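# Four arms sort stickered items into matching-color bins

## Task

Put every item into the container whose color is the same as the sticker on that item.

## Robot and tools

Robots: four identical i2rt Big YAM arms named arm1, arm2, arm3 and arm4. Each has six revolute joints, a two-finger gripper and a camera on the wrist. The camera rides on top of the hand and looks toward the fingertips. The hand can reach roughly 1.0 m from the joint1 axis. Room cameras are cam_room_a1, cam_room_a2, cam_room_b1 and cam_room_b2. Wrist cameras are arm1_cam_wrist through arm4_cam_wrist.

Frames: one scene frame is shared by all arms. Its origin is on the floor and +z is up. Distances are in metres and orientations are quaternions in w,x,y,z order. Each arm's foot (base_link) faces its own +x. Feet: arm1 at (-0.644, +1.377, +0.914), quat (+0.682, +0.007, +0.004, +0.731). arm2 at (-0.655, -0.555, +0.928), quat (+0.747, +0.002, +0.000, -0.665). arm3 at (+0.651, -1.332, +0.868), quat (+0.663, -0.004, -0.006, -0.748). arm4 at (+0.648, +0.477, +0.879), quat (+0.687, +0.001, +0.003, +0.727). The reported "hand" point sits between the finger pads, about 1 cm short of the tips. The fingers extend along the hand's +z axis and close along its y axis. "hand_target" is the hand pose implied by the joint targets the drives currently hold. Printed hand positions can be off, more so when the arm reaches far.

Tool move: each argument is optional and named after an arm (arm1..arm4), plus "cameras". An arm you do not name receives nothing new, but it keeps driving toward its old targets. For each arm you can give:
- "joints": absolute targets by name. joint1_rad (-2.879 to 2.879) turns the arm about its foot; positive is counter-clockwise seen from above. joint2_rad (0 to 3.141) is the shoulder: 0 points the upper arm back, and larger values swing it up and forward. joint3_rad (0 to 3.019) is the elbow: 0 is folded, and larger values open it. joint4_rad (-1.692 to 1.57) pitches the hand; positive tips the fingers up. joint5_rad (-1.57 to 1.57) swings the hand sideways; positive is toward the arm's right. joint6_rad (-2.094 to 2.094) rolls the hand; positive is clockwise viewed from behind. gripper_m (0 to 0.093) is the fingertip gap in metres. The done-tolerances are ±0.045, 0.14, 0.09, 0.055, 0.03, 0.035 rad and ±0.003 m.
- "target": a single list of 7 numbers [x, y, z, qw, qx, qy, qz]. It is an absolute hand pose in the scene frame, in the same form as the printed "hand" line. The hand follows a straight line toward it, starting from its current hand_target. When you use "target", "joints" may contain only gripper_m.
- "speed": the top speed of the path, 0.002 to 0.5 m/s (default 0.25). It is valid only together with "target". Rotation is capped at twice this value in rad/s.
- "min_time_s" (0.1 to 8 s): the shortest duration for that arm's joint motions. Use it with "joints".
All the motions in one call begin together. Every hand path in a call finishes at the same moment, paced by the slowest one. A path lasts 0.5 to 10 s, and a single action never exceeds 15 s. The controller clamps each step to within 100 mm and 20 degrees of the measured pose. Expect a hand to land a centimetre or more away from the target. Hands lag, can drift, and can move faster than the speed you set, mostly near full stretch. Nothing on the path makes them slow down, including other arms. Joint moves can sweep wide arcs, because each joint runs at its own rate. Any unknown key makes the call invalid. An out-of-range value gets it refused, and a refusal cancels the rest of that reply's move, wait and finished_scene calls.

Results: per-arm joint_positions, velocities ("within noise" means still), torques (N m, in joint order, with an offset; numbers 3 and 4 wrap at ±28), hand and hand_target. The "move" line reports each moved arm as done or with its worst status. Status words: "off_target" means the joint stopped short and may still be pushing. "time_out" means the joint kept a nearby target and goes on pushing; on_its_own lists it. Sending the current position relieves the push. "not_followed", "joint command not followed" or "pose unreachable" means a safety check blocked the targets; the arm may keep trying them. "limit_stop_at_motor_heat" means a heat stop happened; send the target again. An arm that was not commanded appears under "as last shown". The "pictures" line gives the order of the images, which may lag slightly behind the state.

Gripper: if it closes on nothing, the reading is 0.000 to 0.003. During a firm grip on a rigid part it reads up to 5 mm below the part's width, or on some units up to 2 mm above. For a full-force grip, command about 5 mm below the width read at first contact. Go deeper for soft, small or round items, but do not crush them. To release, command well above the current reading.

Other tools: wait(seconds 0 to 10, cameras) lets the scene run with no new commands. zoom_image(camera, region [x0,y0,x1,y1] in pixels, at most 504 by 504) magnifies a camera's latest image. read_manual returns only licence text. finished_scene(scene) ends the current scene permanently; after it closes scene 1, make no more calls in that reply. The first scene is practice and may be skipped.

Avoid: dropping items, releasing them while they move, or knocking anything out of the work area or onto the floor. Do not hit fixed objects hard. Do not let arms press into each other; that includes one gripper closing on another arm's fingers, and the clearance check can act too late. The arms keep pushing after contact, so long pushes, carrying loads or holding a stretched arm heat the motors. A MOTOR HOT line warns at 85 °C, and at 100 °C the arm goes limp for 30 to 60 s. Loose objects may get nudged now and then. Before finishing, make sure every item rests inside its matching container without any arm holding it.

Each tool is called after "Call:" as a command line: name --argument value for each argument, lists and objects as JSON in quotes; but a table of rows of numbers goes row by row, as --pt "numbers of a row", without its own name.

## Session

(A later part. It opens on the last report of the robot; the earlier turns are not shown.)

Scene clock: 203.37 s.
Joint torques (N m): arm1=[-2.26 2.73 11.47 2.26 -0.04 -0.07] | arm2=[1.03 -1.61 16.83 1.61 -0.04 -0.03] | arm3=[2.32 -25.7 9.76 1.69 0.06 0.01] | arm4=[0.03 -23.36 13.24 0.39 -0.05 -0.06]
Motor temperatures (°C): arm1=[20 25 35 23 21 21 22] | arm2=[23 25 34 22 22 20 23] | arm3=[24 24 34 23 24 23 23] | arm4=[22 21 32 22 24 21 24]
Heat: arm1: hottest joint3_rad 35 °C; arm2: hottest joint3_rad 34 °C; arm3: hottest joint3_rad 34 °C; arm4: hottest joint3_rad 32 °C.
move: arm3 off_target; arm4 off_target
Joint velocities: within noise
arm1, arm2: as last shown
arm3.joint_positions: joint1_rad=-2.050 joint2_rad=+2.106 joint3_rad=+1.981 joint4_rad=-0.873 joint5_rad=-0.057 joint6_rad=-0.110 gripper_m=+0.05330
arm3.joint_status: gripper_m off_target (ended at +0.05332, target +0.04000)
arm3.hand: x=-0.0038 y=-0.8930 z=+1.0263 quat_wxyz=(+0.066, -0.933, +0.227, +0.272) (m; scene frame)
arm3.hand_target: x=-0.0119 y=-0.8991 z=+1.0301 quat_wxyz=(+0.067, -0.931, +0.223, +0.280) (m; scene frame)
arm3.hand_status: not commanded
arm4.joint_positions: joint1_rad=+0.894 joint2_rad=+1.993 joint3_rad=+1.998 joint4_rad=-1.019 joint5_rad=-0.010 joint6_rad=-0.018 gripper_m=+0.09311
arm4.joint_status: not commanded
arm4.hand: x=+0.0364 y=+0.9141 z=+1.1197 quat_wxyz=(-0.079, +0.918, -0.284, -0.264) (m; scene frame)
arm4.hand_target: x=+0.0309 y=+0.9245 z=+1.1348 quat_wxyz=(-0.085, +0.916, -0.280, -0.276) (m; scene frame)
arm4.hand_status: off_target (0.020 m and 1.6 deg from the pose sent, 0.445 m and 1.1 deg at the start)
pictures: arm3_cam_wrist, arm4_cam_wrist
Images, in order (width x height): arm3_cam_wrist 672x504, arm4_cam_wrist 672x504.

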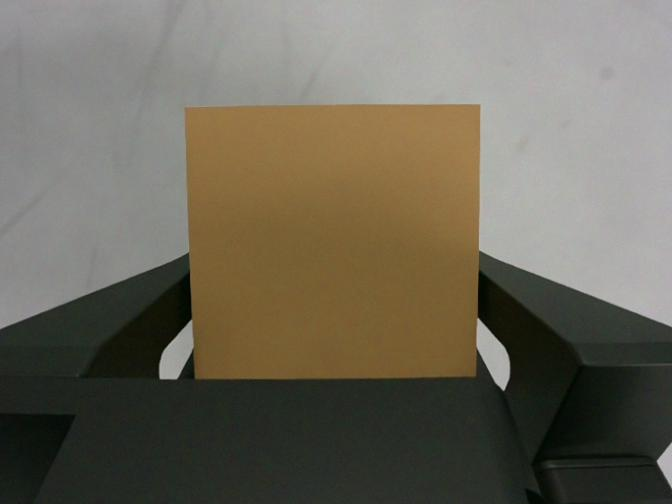

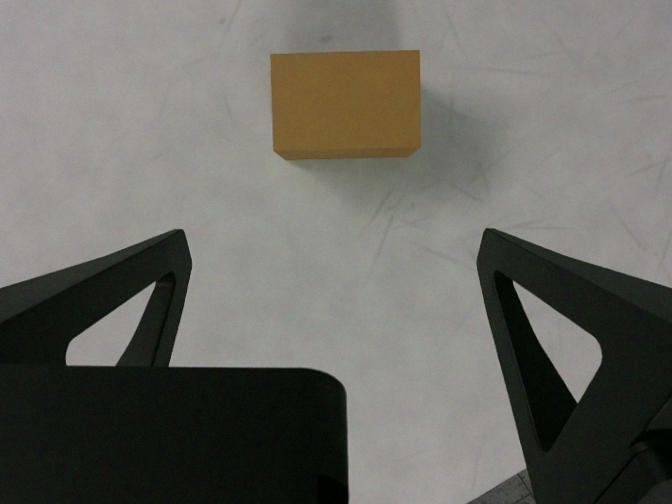

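Call:
move --arm3 '{"target":[0.0,-0.895,1.115,0.0673,-0.9312,0.2235,0.2802],"speed":0.15}' --arm4 '{"target":[-0.020,0.966,1.08,0.0843,-0.9157,0.2800,0.2756],"speed":0.15}' --cameras '["arm4_cam_wrist"]'

Call:
move --arm3 '{"target":[0.38,-1.142,1.17,0.0673,-0.9312,0.2235,0.2802],"speed":0.3}' --arm4 '{"target":[-0.018,0.966,1.035,0.0843,-0.9157,0.2800,0.2756],"speed":0.12}' --cameras '["arm4_cam_wrist"]'

Scene clock: 223.90 s.
Joint torques (N m): arm1=[-2.78 2.32 11.4 2.32 -0.06 -0.05] | arm2=[1.14 -1.61 16.84 1.58 -0.04 -0.02] | arm3=[1.55 -26.46 14.37 0.76 -0.13 -0.09] | arm4=[0.67 -26.29 13.09 0.43 -0.06 -0.09]
Motor temperatures (°C): arm1=[20 25 36 23 21 21 22] | arm2=[23 25 36 22 22 20 23] | arm3=[24 26 33 23 24 23 24] | arm4=[22 22 39 22 24 21 24]
Heat: arm1: hottest joint3_rad 36 °C; arm2: hottest joint3_rad 36 °C; arm3: hottest joint3_rad 33 °C; arm4: hottest joint3_rad 39 °C.
move: arm3 off_target; arm4 off_target
Joint velocities: within noise
arm1, arm2: as last shown
arm3.joint_positions: joint1_rad=-2.050 joint2_rad=+2.076 joint3_rad=+2.082 joint4_rad=-1.049 joint5_rad=-0.059 joint6_rad=-0.110 gripper_m=+0.05328
arm3.joint_status: not commanded
arm3.hand: x=+0.0087 y=-0.9012 z=+1.0780 quat_wxyz=(+0.057, -0.939, +0.228, +0.252) (m; scene frame)
arm3.hand_target: x=+0.0016 y=-0.8961 z=+1.1147 quat_wxyz=(+0.067, -0.931, +0.223, +0.280) (m; scene frame)
arm3.hand_status: off_target (0.038 m and 3.6 deg from the pose sent, 0.089 m and 1.0 deg at the start)
arm4.joint_positions: joint1_rad=+0.888 joint2_rad=+2.220 joint3_rad=+2.231 joint4_rad=-1.025 joint5_rad=-0.013 joint6_rad=-0.023 gripper_m=+0.09311
arm4.joint_status: not commanded
arm4.hand: x=-0.0149 y=+0.9559 z=+1.0655 quat_wxyz=(-0.079, +0.918, -0.285, -0.264) (m; scene frame)
arm4.hand_target: x=-0.0191 y=+0.9656 z=+1.0799 quat_wxyz=(-0.085, +0.915, -0.280, -0.276) (m; scene frame)
arm4.hand_status: off_target (0.018 m and 1.5 deg from the pose sent, 0.086 m and 1.6 deg at the start)
pictures: arm4_cam_wrist
Images, in order (width x height): arm4_cam_wrist 672x504.

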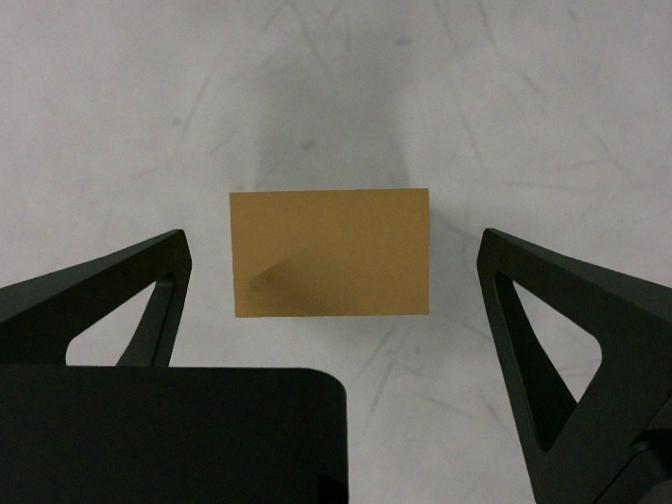

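Scene clock: 226.20 s.
Joint torques (N m): arm1=[-3.19 2.08 11.51 2.28 -0.01 -0.04] | arm2=[1.03 -1.61 16.85 1.59 -0.04 -0.03] | arm3=[0.32 -3.43 9.43 0.92 -0.16 -0.12] | arm4=[0.56 -26.34 9.2 1.59 -0.03 -0.08]
Motor temperatures (°C): arm1=[20 25 36 23 21 21 22] | arm2=[23 25 36 22 22 20 23] | arm3=[24 26 33 23 24 23 24] | arm4=[22 23 38 22 24 21 24]
Heat: arm1: hottest joint3_rad 36 °C; arm2: hottest joint3_rad 36 °C; arm3: hottest joint3_rad 33 °C; arm4: hottest joint3_rad 38 °C.
move: arm3 done; arm4 off_target
Joint velocities: within noise
arm1, arm2: as last shown
arm3.joint_positions: joint1_rad=-2.081 joint2_rad=+0.814 joint3_rad=+0.976 joint4_rad=-1.131 joint5_rad=-0.085 joint6_rad=-0.144 gripper_m=+0.05328
arm3.joint_status: not commanded
arm3.hand: x=+0.3771 y=-1.1453 z=+1.1747 quat_wxyz=(+0.068, -0.930, +0.220, +0.287) (m; scene frame)
arm3.hand_target: x=+0.3800 y=-1.1422 z=+1.1701 quat_wxyz=(+0.067, -0.931, +0.223, +0.280) (m; scene frame)
arm3.hand_status: done (0.006 m and 0.9 deg from the pose sent, 0.452 m and 3.5 deg at the start)
arm4.joint_positions: joint1_rad=+0.887 joint2_rad=+2.220 joint3_rad=+2.167 joint4_rad=-0.939 joint5_rad=-0.015 joint6_rad=-0.024 gripper_m=+0.09311
arm4.joint_status: not commanded
arm4.hand: x=-0.0182 y=+0.9585 z=+1.0441 quat_wxyz=(-0.082, +0.915, -0.283, -0.275) (m; scene frame)
arm4.hand_target: x=-0.0178 y=+0.9658 z=+1.0350 quat_wxyz=(-0.084, +0.916, -0.280, -0.276) (m; scene frame)
arm4.hand_status: off_target (0.012 m and 0.4 deg from the pose sent, 0.032 m and 1.5 deg at the start)
pictures: arm4_cam_wrist
Images, in order (width x height): arm4_cam_wrist 672x504.

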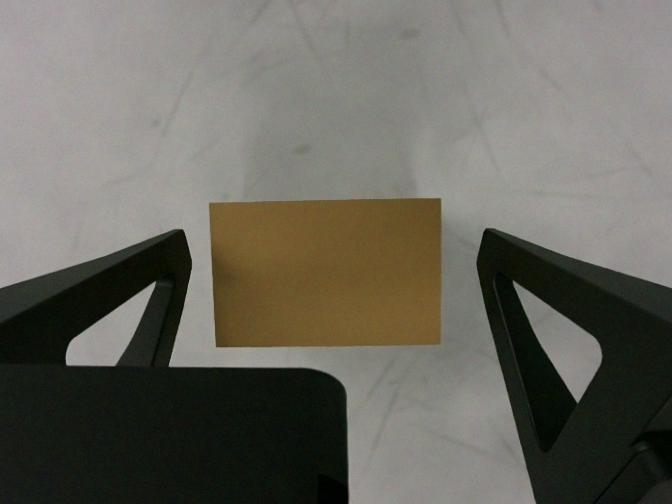

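Call:
move --arm3 '{"joints":{"joint2_rad":0.9,"joint3_rad":1.5,"joint4_rad":-1.6},"min_time_s":2}' --arm4 '{"target":[-0.009,0.961,0.978,0.0843,-0.9157,0.2800,0.2756],"speed":0.12}' --cameras '["arm4_cam_wrist"]'

Scene clock: 232.87 s.
Joint torques (N m): arm1=[-2.73 2.26 11.44 2.15 -0.06 -0.05] | arm2=[0.97 -1.61 16.84 1.62 -0.04 -0.02] | arm3=[0.32 -2.84 12.82 0.77 -0.15 -0.13] | arm4=[-0.09 -24.64 7.53 1.51 -0.01 -0.03]
Motor temperatures (°C): arm1=[20 25 36 23 21 21 22] | arm2=[23 25 37 22 22 20 23] | arm3=[24 26 33 23 24 23 24] | arm4=[22 25 38 22 24 21 24]
Heat: arm1: hottest joint3_rad 36 °C; arm2: hottest joint3_rad 37 °C; arm3: hottest joint3_rad 33 °C; arm4: hottest joint3_rad 38 °C.
move: arm3 done; arm4 off_target
Joint velocities: within noise
arm1, arm2: as last shown
arm3.joint_positions: joint1_rad=-2.081 joint2_rad=+0.892 joint3_rad=+1.449 joint4_rad=-1.594 joint5_rad=-0.085 joint6_rad=-0.144 gripper_m=+0.05328
arm3.joint_status: all done
arm3.hand: x=+0.4101 y=-1.1675 z=+1.3217 quat_wxyz=(+0.055, -0.939, +0.223, +0.257) (m; scene frame)
arm3.hand_target: x=+0.4110 y=-1.1633 z=+1.3418 quat_wxyz=(+0.064, -0.933, +0.224, +0.273) (m; scene frame)
arm3.hand_status: not commanded
arm4.joint_positions: joint1_rad=+0.888 joint2_rad=+2.196 joint3_rad=+2.024 joint4_rad=-0.778 joint5_rad=-0.018 joint6_rad=-0.033 gripper_m=+0.09306
arm4.joint_status: not commanded
arm4.hand: x=-0.0166 y=+0.9558 z=+1.0113 quat_wxyz=(-0.089, +0.911, -0.277, -0.293) (m; scene frame)
arm4.hand_target: x=-0.0082 y=+0.9604 z=+0.9785 quat_wxyz=(-0.084, +0.916, -0.280, -0.276) (m; scene frame)
arm4.hand_status: off_target (0.035 m and 2.2 deg from the pose sent, 0.067 m and 0.4 deg at the start)
pictures: arm4_cam_wrist
Images, in order (width x height): arm4_cam_wrist 672x504.

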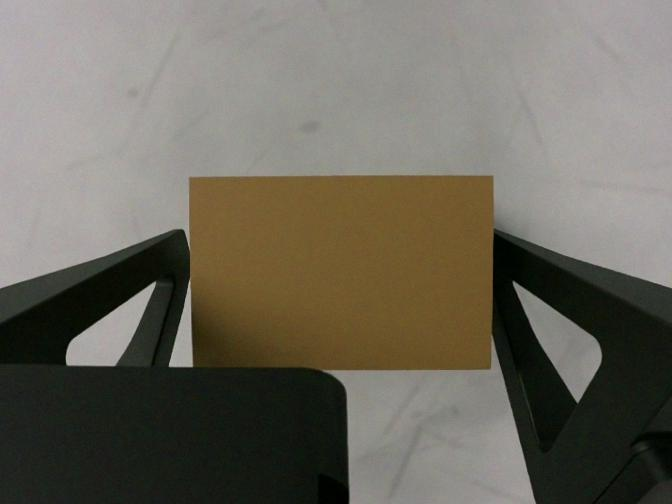

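Call:
move --arm3 '{"joints":{"joint1_rad":1.026,"joint5_rad":0,"joint6_rad":0},"min_time_s":3}' --arm4 '{"joints":{"gripper_m":0.06}}'

Call:
move --arm3 '{"target":[1.16,-1.73,0.93,0.2871,0.0835,0.9540,-0.0251]}' --arm4 '{"target":[-0.005,0.952,1.10,0.0843,-0.9157,0.2800,0.2756],"speed":0.15}' --cameras '["arm3_cam_wrist","arm4_cam_wrist"]'

Scene clock: 240.50 s.
Joint torques (N m): arm1=[-2.43 2.2 11.38 2.26 -0.02 -0.07] | arm2=[1.08 -1.61 16.87 1.61 -0.04 -0.03] | arm3=[1.85 -2.67 12.79 0.81 0.12 0.04] | arm4=[1.03 -24.41 7.69 1.2 0.01 0]
Motor temperatures (°C): arm1=[20 24 36 23 21 21 22] | arm2=[23 25 37 22 22 20 23] | arm3=[24 25 33 23 24 23 24] | arm4=[22 25 36 22 24 21 25]
Heat: arm1: hottest joint3_rad 36 °C; arm2: hottest joint3_rad 37 °C; arm3: hottest joint3_rad 33 °C; arm4: hottest joint3_rad 36 °C.
move: arm3 done; arm4 off_target
Joint velocities: within noise
arm1, arm2: as last shown
arm3.joint_positions: joint1_rad=+1.016 joint2_rad=+0.895 joint3_rad=+1.449 joint4_rad=-1.594 joint5_rad=-0.003 joint6_rad=-0.008 gripper_m=+0.05328
arm3.joint_status: all done
arm3.hand: x=+0.8756 y=-1.5056 z=+1.3256 quat_wxyz=(-0.250, -0.314, -0.911, +0.093) (m; scene frame)
arm3.hand_target: x=+0.8773 y=-1.5038 z=+1.3465 quat_wxyz=(-0.269, -0.312, -0.906, +0.098) (m; scene frame)
arm3.hand_status: not commanded
arm4.joint_positions: joint1_rad=+0.880 joint2_rad=+2.196 joint3_rad=+2.022 joint4_rad=-0.772 joint5_rad=-0.018 joint6_rad=-0.034 gripper_m=+0.06927
arm4.joint_status: gripper_m off_target (ended at +0.06930, target +0.06000)
arm4.hand: x=-0.0134 y=+0.9615 z=+1.0113 quat_wxyz=(-0.091, +0.909, -0.279, -0.295) (m; scene frame)
arm4.hand_target: x=-0.0082 y=+0.9603 z=+0.9784 quat_wxyz=(-0.084, +0.916, -0.280, -0.275) (m; scene frame)
arm4.hand_status: not commanded
pictures: none

Scene clock: 243.43 s.
Joint torques (N m): arm1=[-2.78 1.9 11.51 2.28 -0.07 -0.02] | arm2=[1.08 -1.55 16.84 1.59 -0.04 -0.01] | arm3=[0.15 -19.96 12.04 1.36 -0.34 -0.13] | arm4=[0.97 -28.81 13.23 0.4 0.13 0.1]
Motor temperatures (°C): arm1=[20 24 36 23 21 21 22] | arm2=[23 25 37 22 22 20 23] | arm3=[24 25 33 23 24 23 24] | arm4=[22 26 36 22 24 21 25]
Heat: arm1: hottest joint3_rad 36 °C; arm2: hottest joint3_rad 37 °C; arm3: hottest joint3_rad 33 °C; arm4: hottest joint3_rad 36 °C.
move: arm3 off_target; arm4 off_target
Joint velocities: within noise
arm1, arm2: as last shown
arm3.joint_positions: joint1_rad=+0.960 joint2_rad=+1.890 joint3_rad=+1.280 joint4_rad=-0.528 joint5_rad=-0.308 joint6_rad=-0.481 gripper_m=+0.05328
arm3.joint_status: not commanded
arm3.hand: x=+1.1463 y=-1.7059 z=+0.9056 quat_wxyz=(-0.261, -0.087, -0.961, +0.005) (m; scene frame)
arm3.hand_target: x=+1.1585 y=-1.7288 z=+0.9307 quat_wxyz=(-0.287, -0.083, -0.954, +0.025) (m; scene frame)
arm3.hand_status: off_target (0.037 m and 3.9 deg from the pose sent, 0.536 m and 28.4 deg at the start)
arm4.joint_positions: joint1_rad=+0.880 joint2_rad=+2.178 joint3_rad=+2.142 joint4_rad=-1.022 joint5_rad=-0.018 joint6_rad=-0.038 gripper_m=+0.06927
arm4.joint_status: not commanded
arm4.hand: x=+0.0050 y=+0.9483 z=+1.0538 quat_wxyz=(-0.073, +0.925, -0.283, -0.244) (m; scene frame)
arm4.hand_target: x=-0.0032 y=+0.9507 z=+1.0999 quat_wxyz=(-0.084, +0.916, -0.280, -0.276) (m; scene frame)
arm4.hand_status: off_target (0.047 m and 3.9 deg from the pose sent, 0.089 m and 2.5 deg at the start)
pictures: arm3_cam_wrist, arm4_cam_wrist
Images, in order (width x height): arm3_cam_wrist 672x504, arm4_cam_wrist 672x504.

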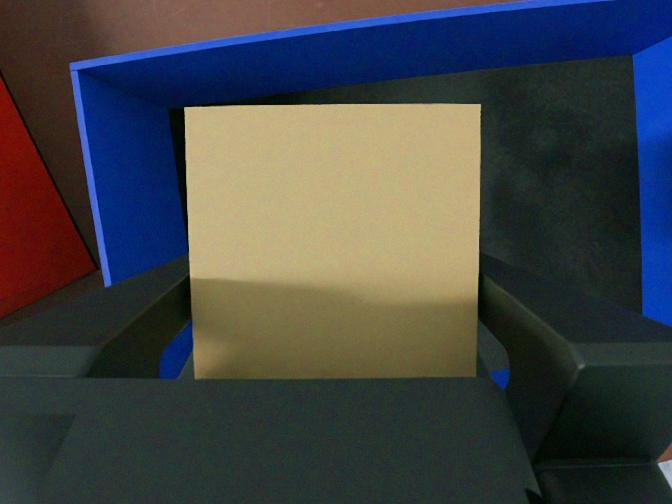

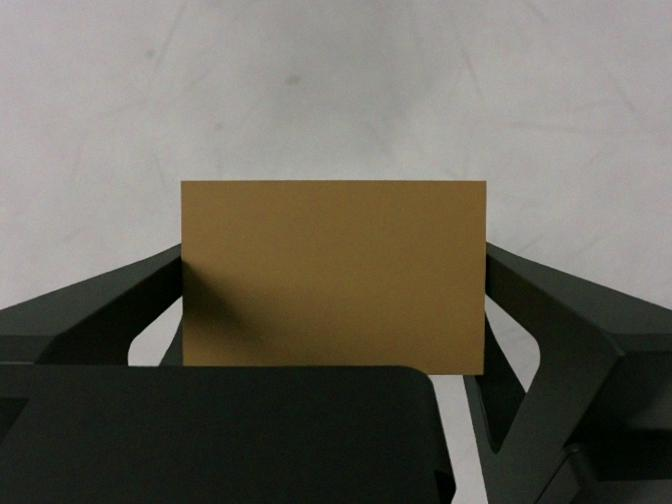

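Call:
move --arm3 '{"target":[1.168,-1.766,0.83,0.2871,0.0835,0.9540,-0.0251],"speed":0.2}' --arm4 '{"target":[0.38,0.665,1.17,0.0843,-0.9157,0.2800,0.2756],"speed":0.3}' --cameras '["arm3_cam_wrist"]'

Call:
move --arm3 '{"target":[1.168,-1.766,0.775,0.2871,0.0835,0.9540,-0.0251],"speed":0.1}' --arm4 '{"joints":{"joint2_rad":0.9,"joint3_rad":1.5,"joint4_rad":-1.6},"min_time_s":2}' --cameras '["arm3_cam_wrist"]'

Scene clock: 253.80 s.
Joint torques (N m): arm1=[-3.43 2.14 11.63 2.44 -0.03 -0.04] | arm2=[1.08 -1.49 16.84 1.61 -0.04 -0.02] | arm3=[0.03 -20.54 11.04 1.55 -0.35 -0.12] | arm4=[1.38 -2.9 9.36 0.51 0.2 0.18]
Motor temperatures (°C): arm1=[20 24 36 23 21 21 22] | arm2=[23 25 38 22 22 20 23] | arm3=[24 25 33 23 24 23 24] | arm4=[22 28 37 22 24 21 25]
Heat: arm1: hottest joint3_rad 36 °C; arm2: hottest joint3_rad 38 °C; arm3: hottest joint3_rad 33 °C; arm4: hottest joint3_rad 37 °C.
move: arm3 off_target; arm4 done
Joint velocities: within noise
arm1: as last shown
arm2.joint_positions: joint1_rad=+0.999 joint2_rad=+0.509 joint3_rad=+0.739 joint4_rad=-0.985 joint5_rad=+0.002 joint6_rad=+0.005 gripper_m=+0.08492
arm2.joint_status: not commanded
arm2.hand: x=-0.4074 y=-0.6785 z=+1.2196 quat_wxyz=(-0.387, -0.210, -0.894, +0.088) (m; scene frame)
arm2.hand_target: x=-0.4070 y=-0.6775 z=+1.2528 quat_wxyz=(-0.411, -0.202, -0.884, +0.094) (m; scene frame)
arm2.hand_status: not commanded
arm3.joint_positions: joint1_rad=+0.925 joint2_rad=+2.096 joint3_rad=+1.332 joint4_rad=-0.372 joint5_rad=-0.324 joint6_rad=-0.512 gripper_m=+0.05328
arm3.joint_status: not commanded
arm3.hand: x=+1.1552 y=-1.7418 z=+0.8172 quat_wxyz=(-0.266, -0.086, -0.960, +0.008) (m; scene frame)
arm3.hand_target: x=+1.1666 y=-1.7652 z=+0.8308 quat_wxyz=(-0.287, -0.084, -0.954, +0.025) (m; scene frame)
arm3.hand_status: off_target (0.030 m and 3.2 deg from the pose sent, 0.099 m and 3.9 deg at the start)
arm4.joint_positions: joint1_rad=+0.901 joint2_rad=+0.804 joint3_rad=+0.930 joint4_rad=-1.094 joint5_rad=-0.006 joint6_rad=-0.027 gripper_m=+0.06927
arm4.joint_status: not commanded
arm4.hand: x=+0.3812 y=+0.6665 z=+1.1736 quat_wxyz=(-0.089, +0.914, -0.276, -0.284) (m; scene frame)
arm4.hand_target: x=+0.3800 y=+0.6649 z=+1.1699 quat_wxyz=(-0.084, +0.916, -0.280, -0.276) (m; scene frame)
arm4.hand_status: done (0.004 m and 1.2 deg from the pose sent, 0.484 m and 4.0 deg at the start)
pictures: arm3_cam_wrist
Images, in order (width x height): arm3_cam_wrist 672x504.

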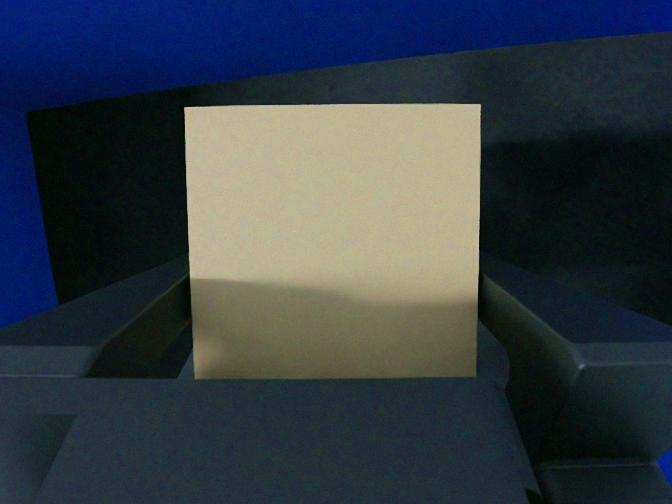

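Scene clock: 256.23 s.
Joint torques (N m): arm1=[-2.84 2.37 11.37 2.32 -0.08 -0.05] | arm2=[1.14 -1.55 16.87 1.59 -0.05 -0.03] | arm3=[0.21 -21.71 9.87 1.51 -0.34 -0.11] | arm4=[1.26 -2.2 11.17 0.39 0.21 0.16]
Motor temperatures (°C): arm1=[20 24 36 23 21 21 22] | arm2=[23 25 38 22 22 20 23] | arm3=[24 25 33 23 24 23 24] | arm4=[22 27 37 22 24 21 25]
Heat: arm1: hottest joint3_rad 36 °C; arm2: hottest joint3_rad 38 °C; arm3: hottest joint3_rad 33 °C; arm4: hottest joint3_rad 37 °C.
move: arm3 off_target; arm4 done
Joint velocities: within noise
arm1.joint_positions: joint1_rad=-2.259 joint2_rad=+0.502 joint3_rad=+0.800 joint4_rad=-1.019 joint5_rad=-0.006 joint6_rad=+0.008 gripper_m=+0.09297
arm1.joint_status: not commanded
arm1.hand: x=-0.4152 y=+1.2178 z=+1.2307 quat_wxyz=(-0.387, -0.279, -0.870, +0.123) (m; scene frame)
arm1.hand_target: x=-0.4148 y=+1.2139 z=+1.2349 quat_wxyz=(-0.395, -0.279, -0.866, +0.129) (m; scene frame)
arm1.hand_status: not commanded
arm2: as last shown
arm3.joint_positions: joint1_rad=+0.925 joint2_rad=+2.203 joint3_rad=+1.333 joint4_rad=-0.265 joint5_rad=-0.324 joint6_rad=-0.513 gripper_m=+0.05328
arm3.joint_status: not commanded
arm3.hand: x=+1.1556 y=-1.7429 z=+0.7612 quat_wxyz=(-0.266, -0.086, -0.960, +0.008) (m; scene frame)
arm3.hand_target: x=+1.1669 y=-1.7654 z=+0.7760 quat_wxyz=(-0.287, -0.084, -0.954, +0.025) (m; scene frame)
arm3.hand_status: off_target (0.030 m and 3.2 deg from the pose sent, 0.050 m and 3.2 deg at the start)
arm4.joint_positions: joint1_rad=+0.901 joint2_rad=+0.888 joint3_rad=+1.454 joint4_rad=-1.589 joint5_rad=-0.006 joint6_rad=-0.027 gripper_m=+0.06927
arm4.joint_status: all done
arm4.hand: x=+0.4150 y=+0.6439 z=+1.3397 quat_wxyz=(-0.080, +0.922, -0.278, -0.259) (m; scene frame)
arm4.hand_target: x=+0.4128 y=+0.6436 z=+1.3561 quat_wxyz=(-0.083, +0.917, -0.280, -0.270) (m; scene frame)
arm4.hand_status: not commanded
pictures: arm3_cam_wrist
Images, in order (width x height): arm3_cam_wrist 672x504.

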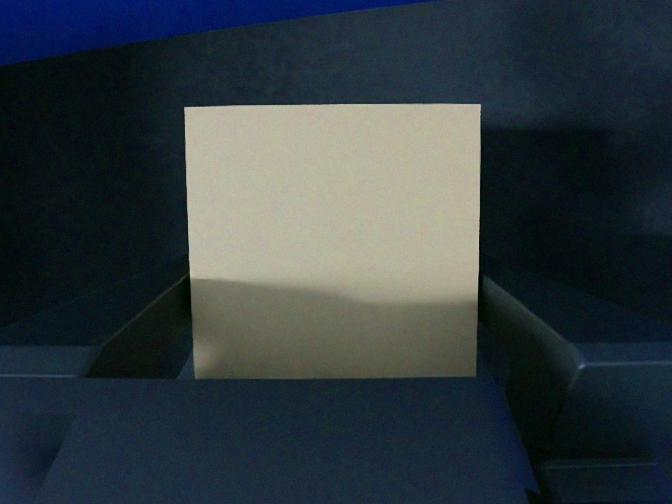

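Call:
move --arm3 '{"target":[1.168,-1.766,0.755,0.2871,0.0835,0.9540,-0.0251],"speed":0.06}' --arm4 '{"joints":{"joint1_rad":-1.169,"joint5_rad":0,"joint6_rad":0},"min_time_s":2.5}'

Call:
move --arm3 '{"target":[1.168,-1.766,0.738,0.2871,0.0835,0.9540,-0.0251],"speed":0.06}' --arm4 '{"target":[1.125,0.705,0.92,0.2882,0,0.9576,0]}' --cameras '["arm4_cam_wrist"]'

Scene clock: 264.73 s.
Joint torques (N m): arm1=[-2.43 2.73 11.43 2.25 -0.08 -0.07] | arm2=[1.03 -1.49 16.81 1.61 -0.04 -0.03] | arm3=[0.32 -20.37 9.65 1.52 -0.26 -0.11] | arm4=[0.38 -2.32 11.26 0.35 0.15 0.17]
Motor temperatures (°C): arm1=[20 24 36 23 21 21 22] | arm2=[23 25 38 22 22 20 23] | arm3=[24 25 32 23 24 23 24] | arm4=[22 26 39 22 24 21 26]
Heat: arm1: hottest joint3_rad 36 °C; arm2: hottest joint3_rad 38 °C; arm3: hottest joint3_rad 32 °C; arm4: hottest joint3_rad 39 °C.
move: arm3 off_target; arm4 done
Joint velocities: within noise
arm1, arm2: as last shown
arm3.joint_positions: joint1_rad=+0.924 joint2_rad=+2.226 joint3_rad=+1.339 joint4_rad=-0.228 joint5_rad=-0.326 joint6_rad=-0.513 gripper_m=+0.05328
arm3.joint_status: not commanded
arm3.hand: x=+1.1592 y=-1.7470 z=+0.7526 quat_wxyz=(-0.274, -0.084, -0.958, +0.013) (m; scene frame)
arm3.hand_target: x=+1.1673 y=-1.7655 z=+0.7557 quat_wxyz=(-0.287, -0.083, -0.954, +0.025) (m; scene frame)
arm3.hand_status: off_target (0.021 m and 2.0 deg from the pose sent, 0.027 m and 3.2 deg at the start)
arm4.joint_positions: joint1_rad=-1.167 joint2_rad=+0.890 joint3_rad=+1.454 joint4_rad=-1.589 joint5_rad=-0.002 joint6_rad=-0.013 gripper_m=+0.06928
arm4.joint_status: all done
arm4.hand: x=+0.9078 y=+0.6067 z=+1.3371 quat_wxyz=(-0.260, +0.226, -0.937, -0.060) (m; scene frame)
arm4.hand_target: x=+0.9094 y=+0.6063 z=+1.3539 quat_wxyz=(-0.272, +0.218, -0.935, -0.063) (m; scene frame)
arm4.hand_status: not commanded
pictures: none

Scene clock: 267.43 s.
Joint torques (N m): arm1=[-2.67 1.79 11.49 2.44 -0.06 -0.07] | arm2=[1.08 -1.49 16.87 1.59 -0.04 -0.02] | arm3=[0.15 -18.37 9.22 1.52 -0.26 -0.1] | arm4=[0.73 -15.44 9.32 1.29 0.41 0.18]
Motor temperatures (°C): arm1=[20 24 36 23 21 21 22] | arm2=[23 24 38 22 22 20 23] | arm3=[24 25 32 23 24 23 24] | arm4=[22 26 38 22 24 21 26]
Heat: arm1: hottest joint3_rad 36 °C; arm2: hottest joint3_rad 38 °C; arm3: hottest joint3_rad 32 °C; arm4: hottest joint3_rad 38 °C.
move: arm3 off_target; arm4 off_target
Joint velocities: within noise
arm1, arm2: as last shown
arm3.joint_positions: joint1_rad=+0.924 joint2_rad=+2.239 joint3_rad=+1.349 joint4_rad=-0.198 joint5_rad=-0.326 joint6_rad=-0.513 gripper_m=+0.05328
arm3.joint_status: not commanded
arm3.hand: x=+1.1652 y=-1.7527 z=+0.7514 quat_wxyz=(-0.285, -0.081, -0.955, +0.021) (m; scene frame)
arm3.hand_target: x=+1.1672 y=-1.7652 z=+0.7384 quat_wxyz=(-0.287, -0.084, -0.954, +0.025) (m; scene frame)
arm3.hand_status: off_target (0.019 m and 0.6 deg from the pose sent, 0.025 m and 2.1 deg at the start)
arm4.joint_positions: joint1_rad=-1.096 joint2_rad=+1.647 joint3_rad=+0.890 joint4_rad=-0.353 joint5_rad=+0.282 joint6_rad=+0.449 gripper_m=+0.06928
arm4.joint_status: not commanded
arm4.hand: x=+1.1066 y=+0.6903 z=+0.9009 quat_wxyz=(-0.262, +0.008, -0.965, +0.016) (m; scene frame)
arm4.hand_target: x=+1.1240 y=+0.7045 z=+0.9207 quat_wxyz=(-0.288, +0.000, -0.958, +0.000) (m; scene frame)
arm4.hand_status: off_target (0.030 m and 3.8 deg from the pose sent, 0.480 m and 27.2 deg at the start)
pictures: arm4_cam_wrist
Images, in order (width x height): arm4_cam_wrist 672x504.

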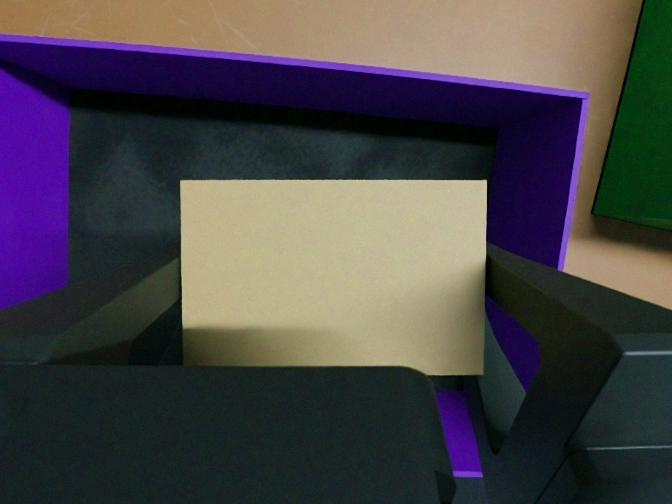

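Call:
move --arm3 '{"joints":{"gripper_m":0.085}}' --arm4 '{"target":[1.108,0.750,0.81,0.2882,0,0.9576,0],"speed":0.15}' --cameras '["arm4_cam_wrist"]'

Call:
move --arm3 '{"target":[1.12,-1.735,0.95,0.2871,0.0835,0.9540,-0.0251],"speed":0.15}' --arm4 '{"target":[1.108,0.750,0.76,0.2882,0,0.9576,0],"speed":0.1}' --cameras '["arm3_cam_wrist","arm4_cam_wrist"]'

Scene clock: 277.83 s.
Joint torques (N m): arm1=[-2.78 2.14 11.49 2.28 -0.04 -0.08] | arm2=[0.91 -1.49 16.84 1.59 -0.04 -0.03] | arm3=[0.26 -19.37 8.84 1.29 -0.08 -0.08] | arm4=[1.08 -15.97 6.56 1.35 0.48 0.17]
Motor temperatures (°C): arm1=[20 24 36 23 21 21 22] | arm2=[23 24 39 22 22 20 23] | arm3=[24 26 31 23 24 23 24] | arm4=[22 25 37 22 24 21 26]
Heat: arm1: hottest joint3_rad 36 °C; arm2: hottest joint3_rad 39 °C; arm3: hottest joint3_rad 31 °C; arm4: hottest joint3_rad 37 °C.
move: arm3 done; arm4 off_target
Joint velocities: within noise
arm1, arm2: as last shown
arm3.joint_positions: joint1_rad=+0.924 joint2_rad=+2.247 joint3_rad=+1.354 joint4_rad=-0.193 joint5_rad=-0.331 joint6_rad=-0.516 gripper_m=+0.08496
arm3.joint_status: all done
arm3.hand: x=+1.1668 y=-1.7532 z=+0.7488 quat_wxyz=(-0.287, -0.079, -0.955, +0.020) (m; scene frame)
arm3.hand_target: x=+1.1673 y=-1.7654 z=+0.7385 quat_wxyz=(-0.287, -0.084, -0.954, +0.025) (m; scene frame)
arm3.hand_status: not commanded
arm4.joint_positions: joint1_rad=-0.987 joint2_rad=+1.899 joint3_rad=+0.890 joint4_rad=-0.099 joint5_rad=+0.333 joint6_rad=+0.545 gripper_m=+0.06928
arm4.joint_status: not commanded
arm4.hand: x=+1.0971 y=+0.7407 z=+0.8063 quat_wxyz=(-0.275, +0.008, -0.961, +0.009) (m; scene frame)
arm4.hand_target: x=+1.1077 y=+0.7499 z=+0.8104 quat_wxyz=(-0.288, +0.000, -0.958, +0.000) (m; scene frame)
arm4.hand_status: off_target (0.015 m and 2.1 deg from the pose sent, 0.109 m and 3.8 deg at the start)
pictures: arm4_cam_wrist
Images, in order (width x height): arm4_cam_wrist 672x504.

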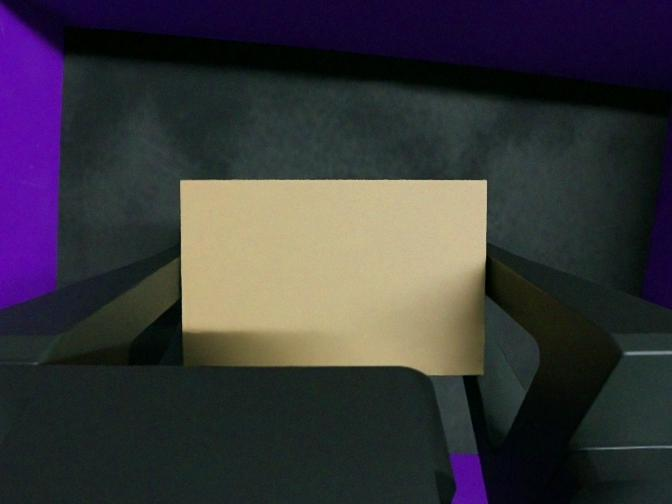

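Scene clock: 279.97 s.
Joint torques (N m): arm1=[-3.02 2.49 11.58 2.21 -0.08 -0.05] | arm2=[1.03 -1.73 16.81 1.62 -0.04 -0.02] | arm3=[0.15 -18.96 8.21 0.62 -0.31 -0.12] | arm4=[1.08 -15.74 6.13 1.33 0.49 0.2]
Motor temperatures (°C): arm1=[20 24 36 23 21 21 22] | arm2=[23 24 39 22 22 20 23] | arm3=[24 26 31 23 24 23 24] | arm4=[22 25 36 22 24 21 26]
Heat: arm1: hottest joint3_rad 36 °C; arm2: hottest joint3_rad 39 °C; arm3: hottest joint3_rad 31 °C; arm4: hottest joint3_rad 36 °C.
move: arm3 done; arm4 off_target
Joint velocities: within noise
arm1, arm2: as last shown
arm3.joint_positions: joint1_rad=+0.902 joint2_rad=+1.812 joint3_rad=+1.278 joint4_rad=-0.546 joint5_rad=-0.336 joint6_rad=-0.534 gripper_m=+0.08496
arm3.joint_status: not commanded
arm3.hand: x=+1.1273 y=-1.7300 z=+0.9509 quat_wxyz=(-0.290, -0.080, -0.953, +0.025) (m; scene frame)
arm3.hand_target: x=+1.1200 y=-1.7350 z=+0.9500 quat_wxyz=(-0.287, -0.083, -0.954, +0.025) (m; scene frame)
arm3.hand_status: done (0.009 m and 0.5 deg from the pose sent, 0.207 m and 0.7 deg at the start)
arm4.joint_positions: joint1_rad=-0.987 joint2_rad=+2.017 joint3_rad=+0.890 joint4_rad=+0.024 joint5_rad=+0.333 joint6_rad=+0.546 gripper_m=+0.06928
arm4.joint_status: not commanded
arm4.hand: x=+1.0970 y=+0.7406 z=+0.7611 quat_wxyz=(-0.278, +0.008, -0.961, +0.008) (m; scene frame)
arm4.hand_target: x=+1.1076 y=+0.7499 z=+0.7604 quat_wxyz=(-0.288, +0.000, -0.958, +0.000) (m; scene frame)
arm4.hand_status: off_target (0.015 m and 1.8 deg from the pose sent, 0.048 m and 2.1 deg at the start)
pictures: arm3_cam_wrist, arm4_cam_wrist
Images, in order (width x height): arm3_cam_wrist 672x504, arm4_cam_wrist 672x504.

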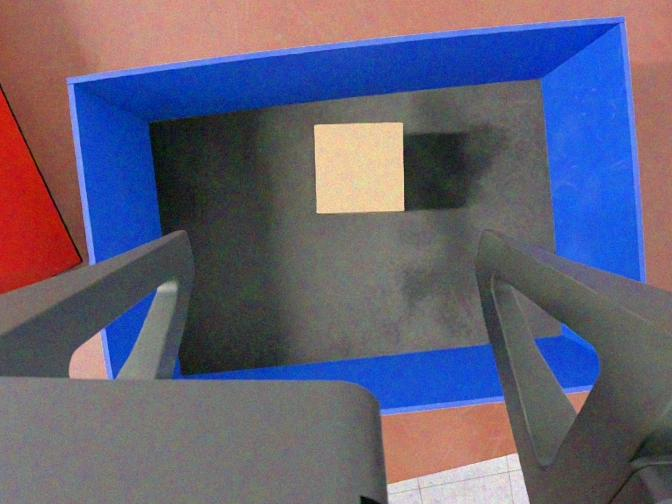

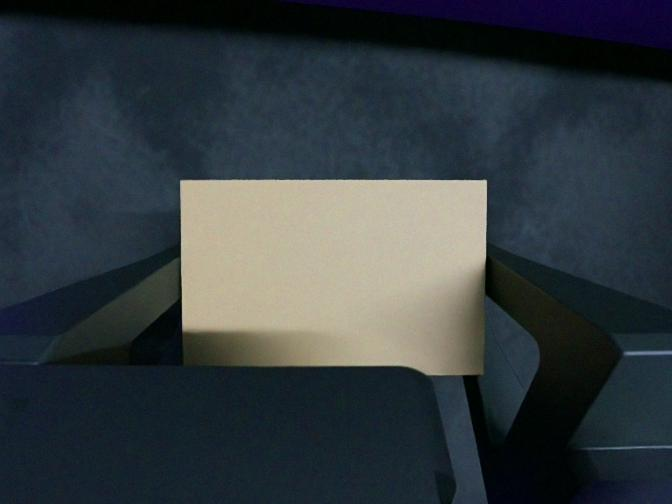

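Call:
move --arm4 '{"target":[1.108,0.750,0.742,0.2882,0,0.9576,0],"speed":0.06}'

Call:
move --arm4 '{"target":[1.108,0.750,0.725,0.2882,0,0.9576,0],"speed":0.06}' --cameras '["arm4_cam_wrist"]'

Scene clock: 288.40 s.
Joint torques (N m): arm1=[-2.2 2.08 11.6 2.29 -0.04 -0.03] | arm2=[1.03 -1.67 16.81 1.58 -0.04 -0.03] | arm3=[0.09 -18.9 8.2 0.62 -0.32 -0.12] | arm4=[1.03 -16.21 5.65 1.33 0.47 0.17]
Motor temperatures (°C): arm1=[20 24 36 23 21 21 22] | arm2=[23 24 39 22 22 20 23] | arm3=[24 26 31 23 24 23 24] | arm4=[22 25 35 22 24 21 26]
Heat: arm1: hottest joint3_rad 36 °C; arm2: hottest joint3_rad 39 °C; arm3: hottest joint3_rad 31 °C; arm4: hottest joint3_rad 35 °C.
move: arm4 off_target
Joint velocities: within noise
arm1, arm2, arm3: as last shown
arm3.hand_target: x=+1.1200 y=-1.7350 z=+0.9500 quat_wxyz=(-0.287, -0.084, -0.954, +0.025) (m; scene frame)
arm4.joint_positions: joint1_rad=-0.987 joint2_rad=+2.066 joint3_rad=+0.896 joint4_rad=+0.066 joint5_rad=+0.334 joint6_rad=+0.546 gripper_m=+0.06928
arm4.joint_status: not commanded
arm4.hand: x=+1.0965 y=+0.7402 z=+0.7427 quat_wxyz=(-0.277, +0.008, -0.961, +0.008) (m; scene frame)
arm4.hand_target: x=+1.1076 y=+0.7498 z=+0.7424 quat_wxyz=(-0.288, +0.000, -0.958, +0.000) (m; scene frame)
arm4.hand_status: off_target (0.015 m and 1.9 deg from the pose sent, 0.024 m and 1.8 deg at the start)
pictures: none

Scene clock: 289.37 s.
Joint torques (N m): arm1=[-2.26 2.78 11.6 2.3 -0.08 0] | arm2=[1.03 -1.61 16.83 1.58 -0.04 -0.02] | arm3=[0.03 -19.02 8.2 0.62 -0.32 -0.12] | arm4=[0.67 -14.51 5.6 1.14 0.34 0.17]
Motor temperatures (°C): arm1=[20 24 36 23 21 21 22] | arm2=[23 24 39 22 22 20 23] | arm3=[24 26 31 23 24 23 24] | arm4=[22 25 35 22 24 21 26]
Heat: arm1: hottest joint3_rad 36 °C; arm2: hottest joint3_rad 39 °C; arm3: hottest joint3_rad 31 °C; arm4: hottest joint3_rad 35 °C.
move: arm4 off_target
Joint velocities: within noise
arm1, arm2, arm3: as last shown
arm4.joint_positions: joint1_rad=-0.987 joint2_rad=+2.090 joint3_rad=+0.907 joint4_rad=+0.109 joint5_rad=+0.337 joint6_rad=+0.549 gripper_m=+0.06928
arm4.joint_status: not commanded
arm4.hand: x=+1.1042 y=+0.7451 z=+0.7387 quat_wxyz=(-0.290, +0.003, -0.957, +0.001) (m; scene frame)
arm4.hand_target: x=+1.1074 y=+0.7495 z=+0.7253 quat_wxyz=(-0.288, +0.000, -0.958, +0.000) (m; scene frame)
arm4.hand_status: off_target (0.015 m and 0.4 deg from the pose sent, 0.023 m and 1.9 deg at the start)
pictures: arm4_cam_wrist
Images, in order (width x height): arm4_cam_wrist 672x504.

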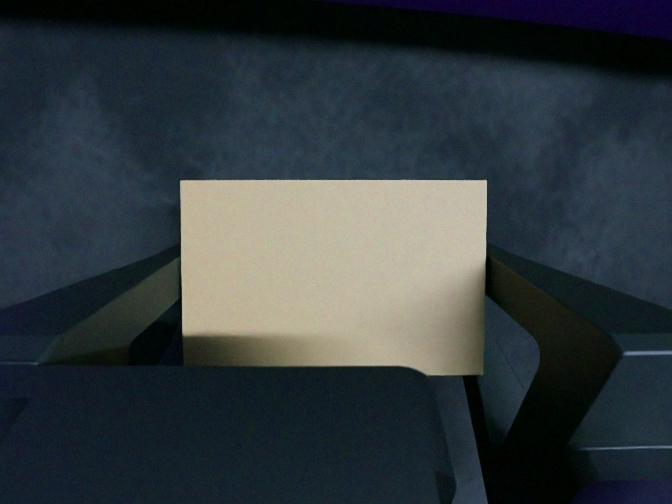

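Contact reached. Release and retreat.

Call:
move --arm4 '{"joints":{"gripper_m":0.09}}'

Call:
move --arm4 '{"target":[1.05,0.74,0.95,0.2882,0,0.9576,0],"speed":0.2}' --cameras '["arm4_cam_wrist","arm3_cam_wrist"]'

Scene clock: 292.23 s.
Joint torques (N m): arm1=[-2.78 2.2 11.47 2.18 -0.02 -0.1] | arm2=[1.08 -1.61 16.84 1.63 -0.04 -0.03] | arm3=[0.15 -18.96 8.2 0.62 -0.31 -0.13] | arm4=[1.03 -14.92 5.39 1.05 0.25 0.11]
Motor temperatures (°C): arm1=[20 24 36 23 21 21 22] | arm2=[23 24 39 22 22 20 23] | arm3=[24 26 31 23 24 23 24] | arm4=[22 25 35 22 24 21 26]
Heat: arm1: hottest joint3_rad 36 °C; arm2: hottest joint3_rad 39 °C; arm3: hottest joint3_rad 31 °C; arm4: hottest joint3_rad 35 °C.
move: arm4 done
Joint velocities: within noise
arm1, arm3: as last shown
arm2.joint_positions: joint1_rad=+0.999 joint2_rad=+0.509 joint3_rad=+0.739 joint4_rad=-0.985 joint5_rad=+0.002 joint6_rad=+0.005 gripper_m=+0.08492
arm2.joint_status: not commanded
arm2.hand: x=-0.4074 y=-0.6785 z=+1.2196 quat_wxyz=(-0.387, -0.210, -0.894, +0.088) (m; scene frame)
arm2.hand_target: x=-0.4070 y=-0.6775 z=+1.2528 quat_wxyz=(-0.411, -0.202, -0.884, +0.094) (m; scene frame)
arm2.hand_status: not commanded
arm4.joint_positions: joint1_rad=-0.987 joint2_rad=+2.094 joint3_rad=+0.910 joint4_rad=+0.110 joint5_rad=+0.340 joint6_rad=+0.551 gripper_m=+0.08992
arm4.joint_status: all done
arm4.hand: x=+1.1051 y=+0.7453 z=+0.7376 quat_wxyz=(-0.290, +0.002, -0.957, +0.001) (m; scene frame)
arm4.hand_target: x=+1.1075 y=+0.7497 z=+0.7254 quat_wxyz=(-0.288, +0.000, -0.958, +0.000) (m; scene frame)
arm4.hand_status: not commanded
pictures: none

Scene clock: 294.03 s.
Joint torques (N m): arm1=[-2.2 2.37 11.4 2.19 0.01 -0.06] | arm2=[1.03 -1.55 16.84 1.58 -0.04 -0.02] | arm3=[0.15 -18.84 8.23 0.65 -0.31 -0.13] | arm4=[1.49 -12.57 8.61 0.18 0.45 0.21]
Motor temperatures (°C): arm1=[20 24 36 23 21 21 22] | arm2=[23 24 39 22 22 20 23] | arm3=[24 26 30 23 24 23 24] | arm4=[22 25 34 22 24 21 26]
Heat: arm1: hottest joint3_rad 36 °C; arm2: hottest joint3_rad 39 °C; arm3: hottest joint3_rad 30 °C; arm4: hottest joint3_rad 34 °C.
move: arm4 done
Joint velocities: within noise
arm1.joint_positions: joint1_rad=-2.259 joint2_rad=+0.502 joint3_rad=+0.800 joint4_rad=-1.019 joint5_rad=-0.006 joint6_rad=+0.008 gripper_m=+0.09297
arm1.joint_status: not commanded
arm1.hand: x=-0.4152 y=+1.2178 z=+1.2307 quat_wxyz=(-0.387, -0.279, -0.870, +0.123) (m; scene frame)
arm1.hand_target: x=-0.4148 y=+1.2139 z=+1.2349 quat_wxyz=(-0.395, -0.279, -0.866, +0.129) (m; scene frame)
arm1.hand_status: not commanded
arm2, arm3: as last shown
arm4.joint_positions: joint1_rad=-0.923 joint2_rad=+1.497 joint3_rad=+0.838 joint4_rad=-0.445 joint5_rad=+0.365 joint6_rad=+0.608 gripper_m=+0.08992
arm4.joint_status: not commanded
arm4.hand: x=+1.0470 y=+0.7341 z=+0.9443 quat_wxyz=(-0.286, +0.004, -0.958, +0.003) (m; scene frame)
arm4.hand_target: x=+1.0499 y=+0.7400 z=+0.9500 quat_wxyz=(-0.288, +0.000, -0.958, +0.000) (m; scene frame)
arm4.hand_status: done (0.009 m and 0.7 deg from the pose sent, 0.219 m and 0.4 deg at the start)
pictures: arm3_cam_wrist, arm4_cam_wrist
Images, in order (width x height): arm3_cam_wrist 672x504, arm4_cam_wrist 672x504.

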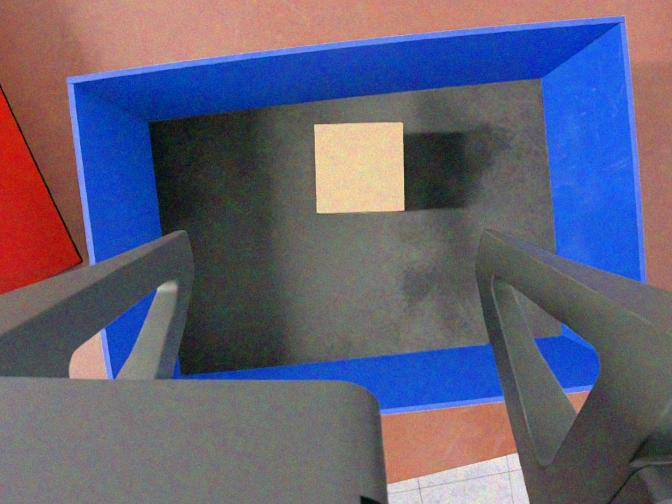

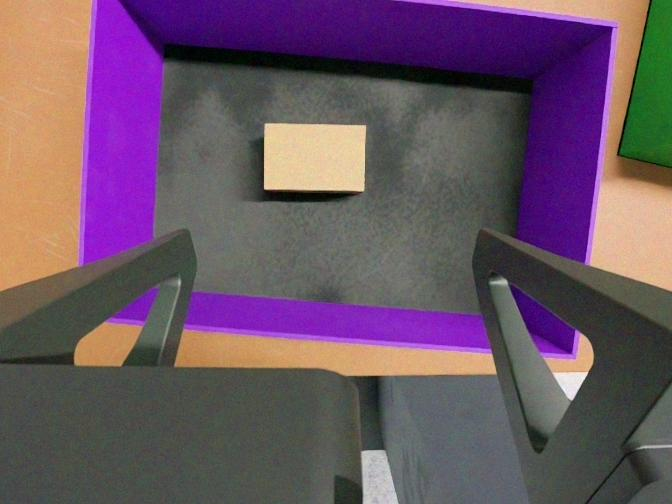

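Call:
finished_scene --scene 3

The scene is finished: the task was done.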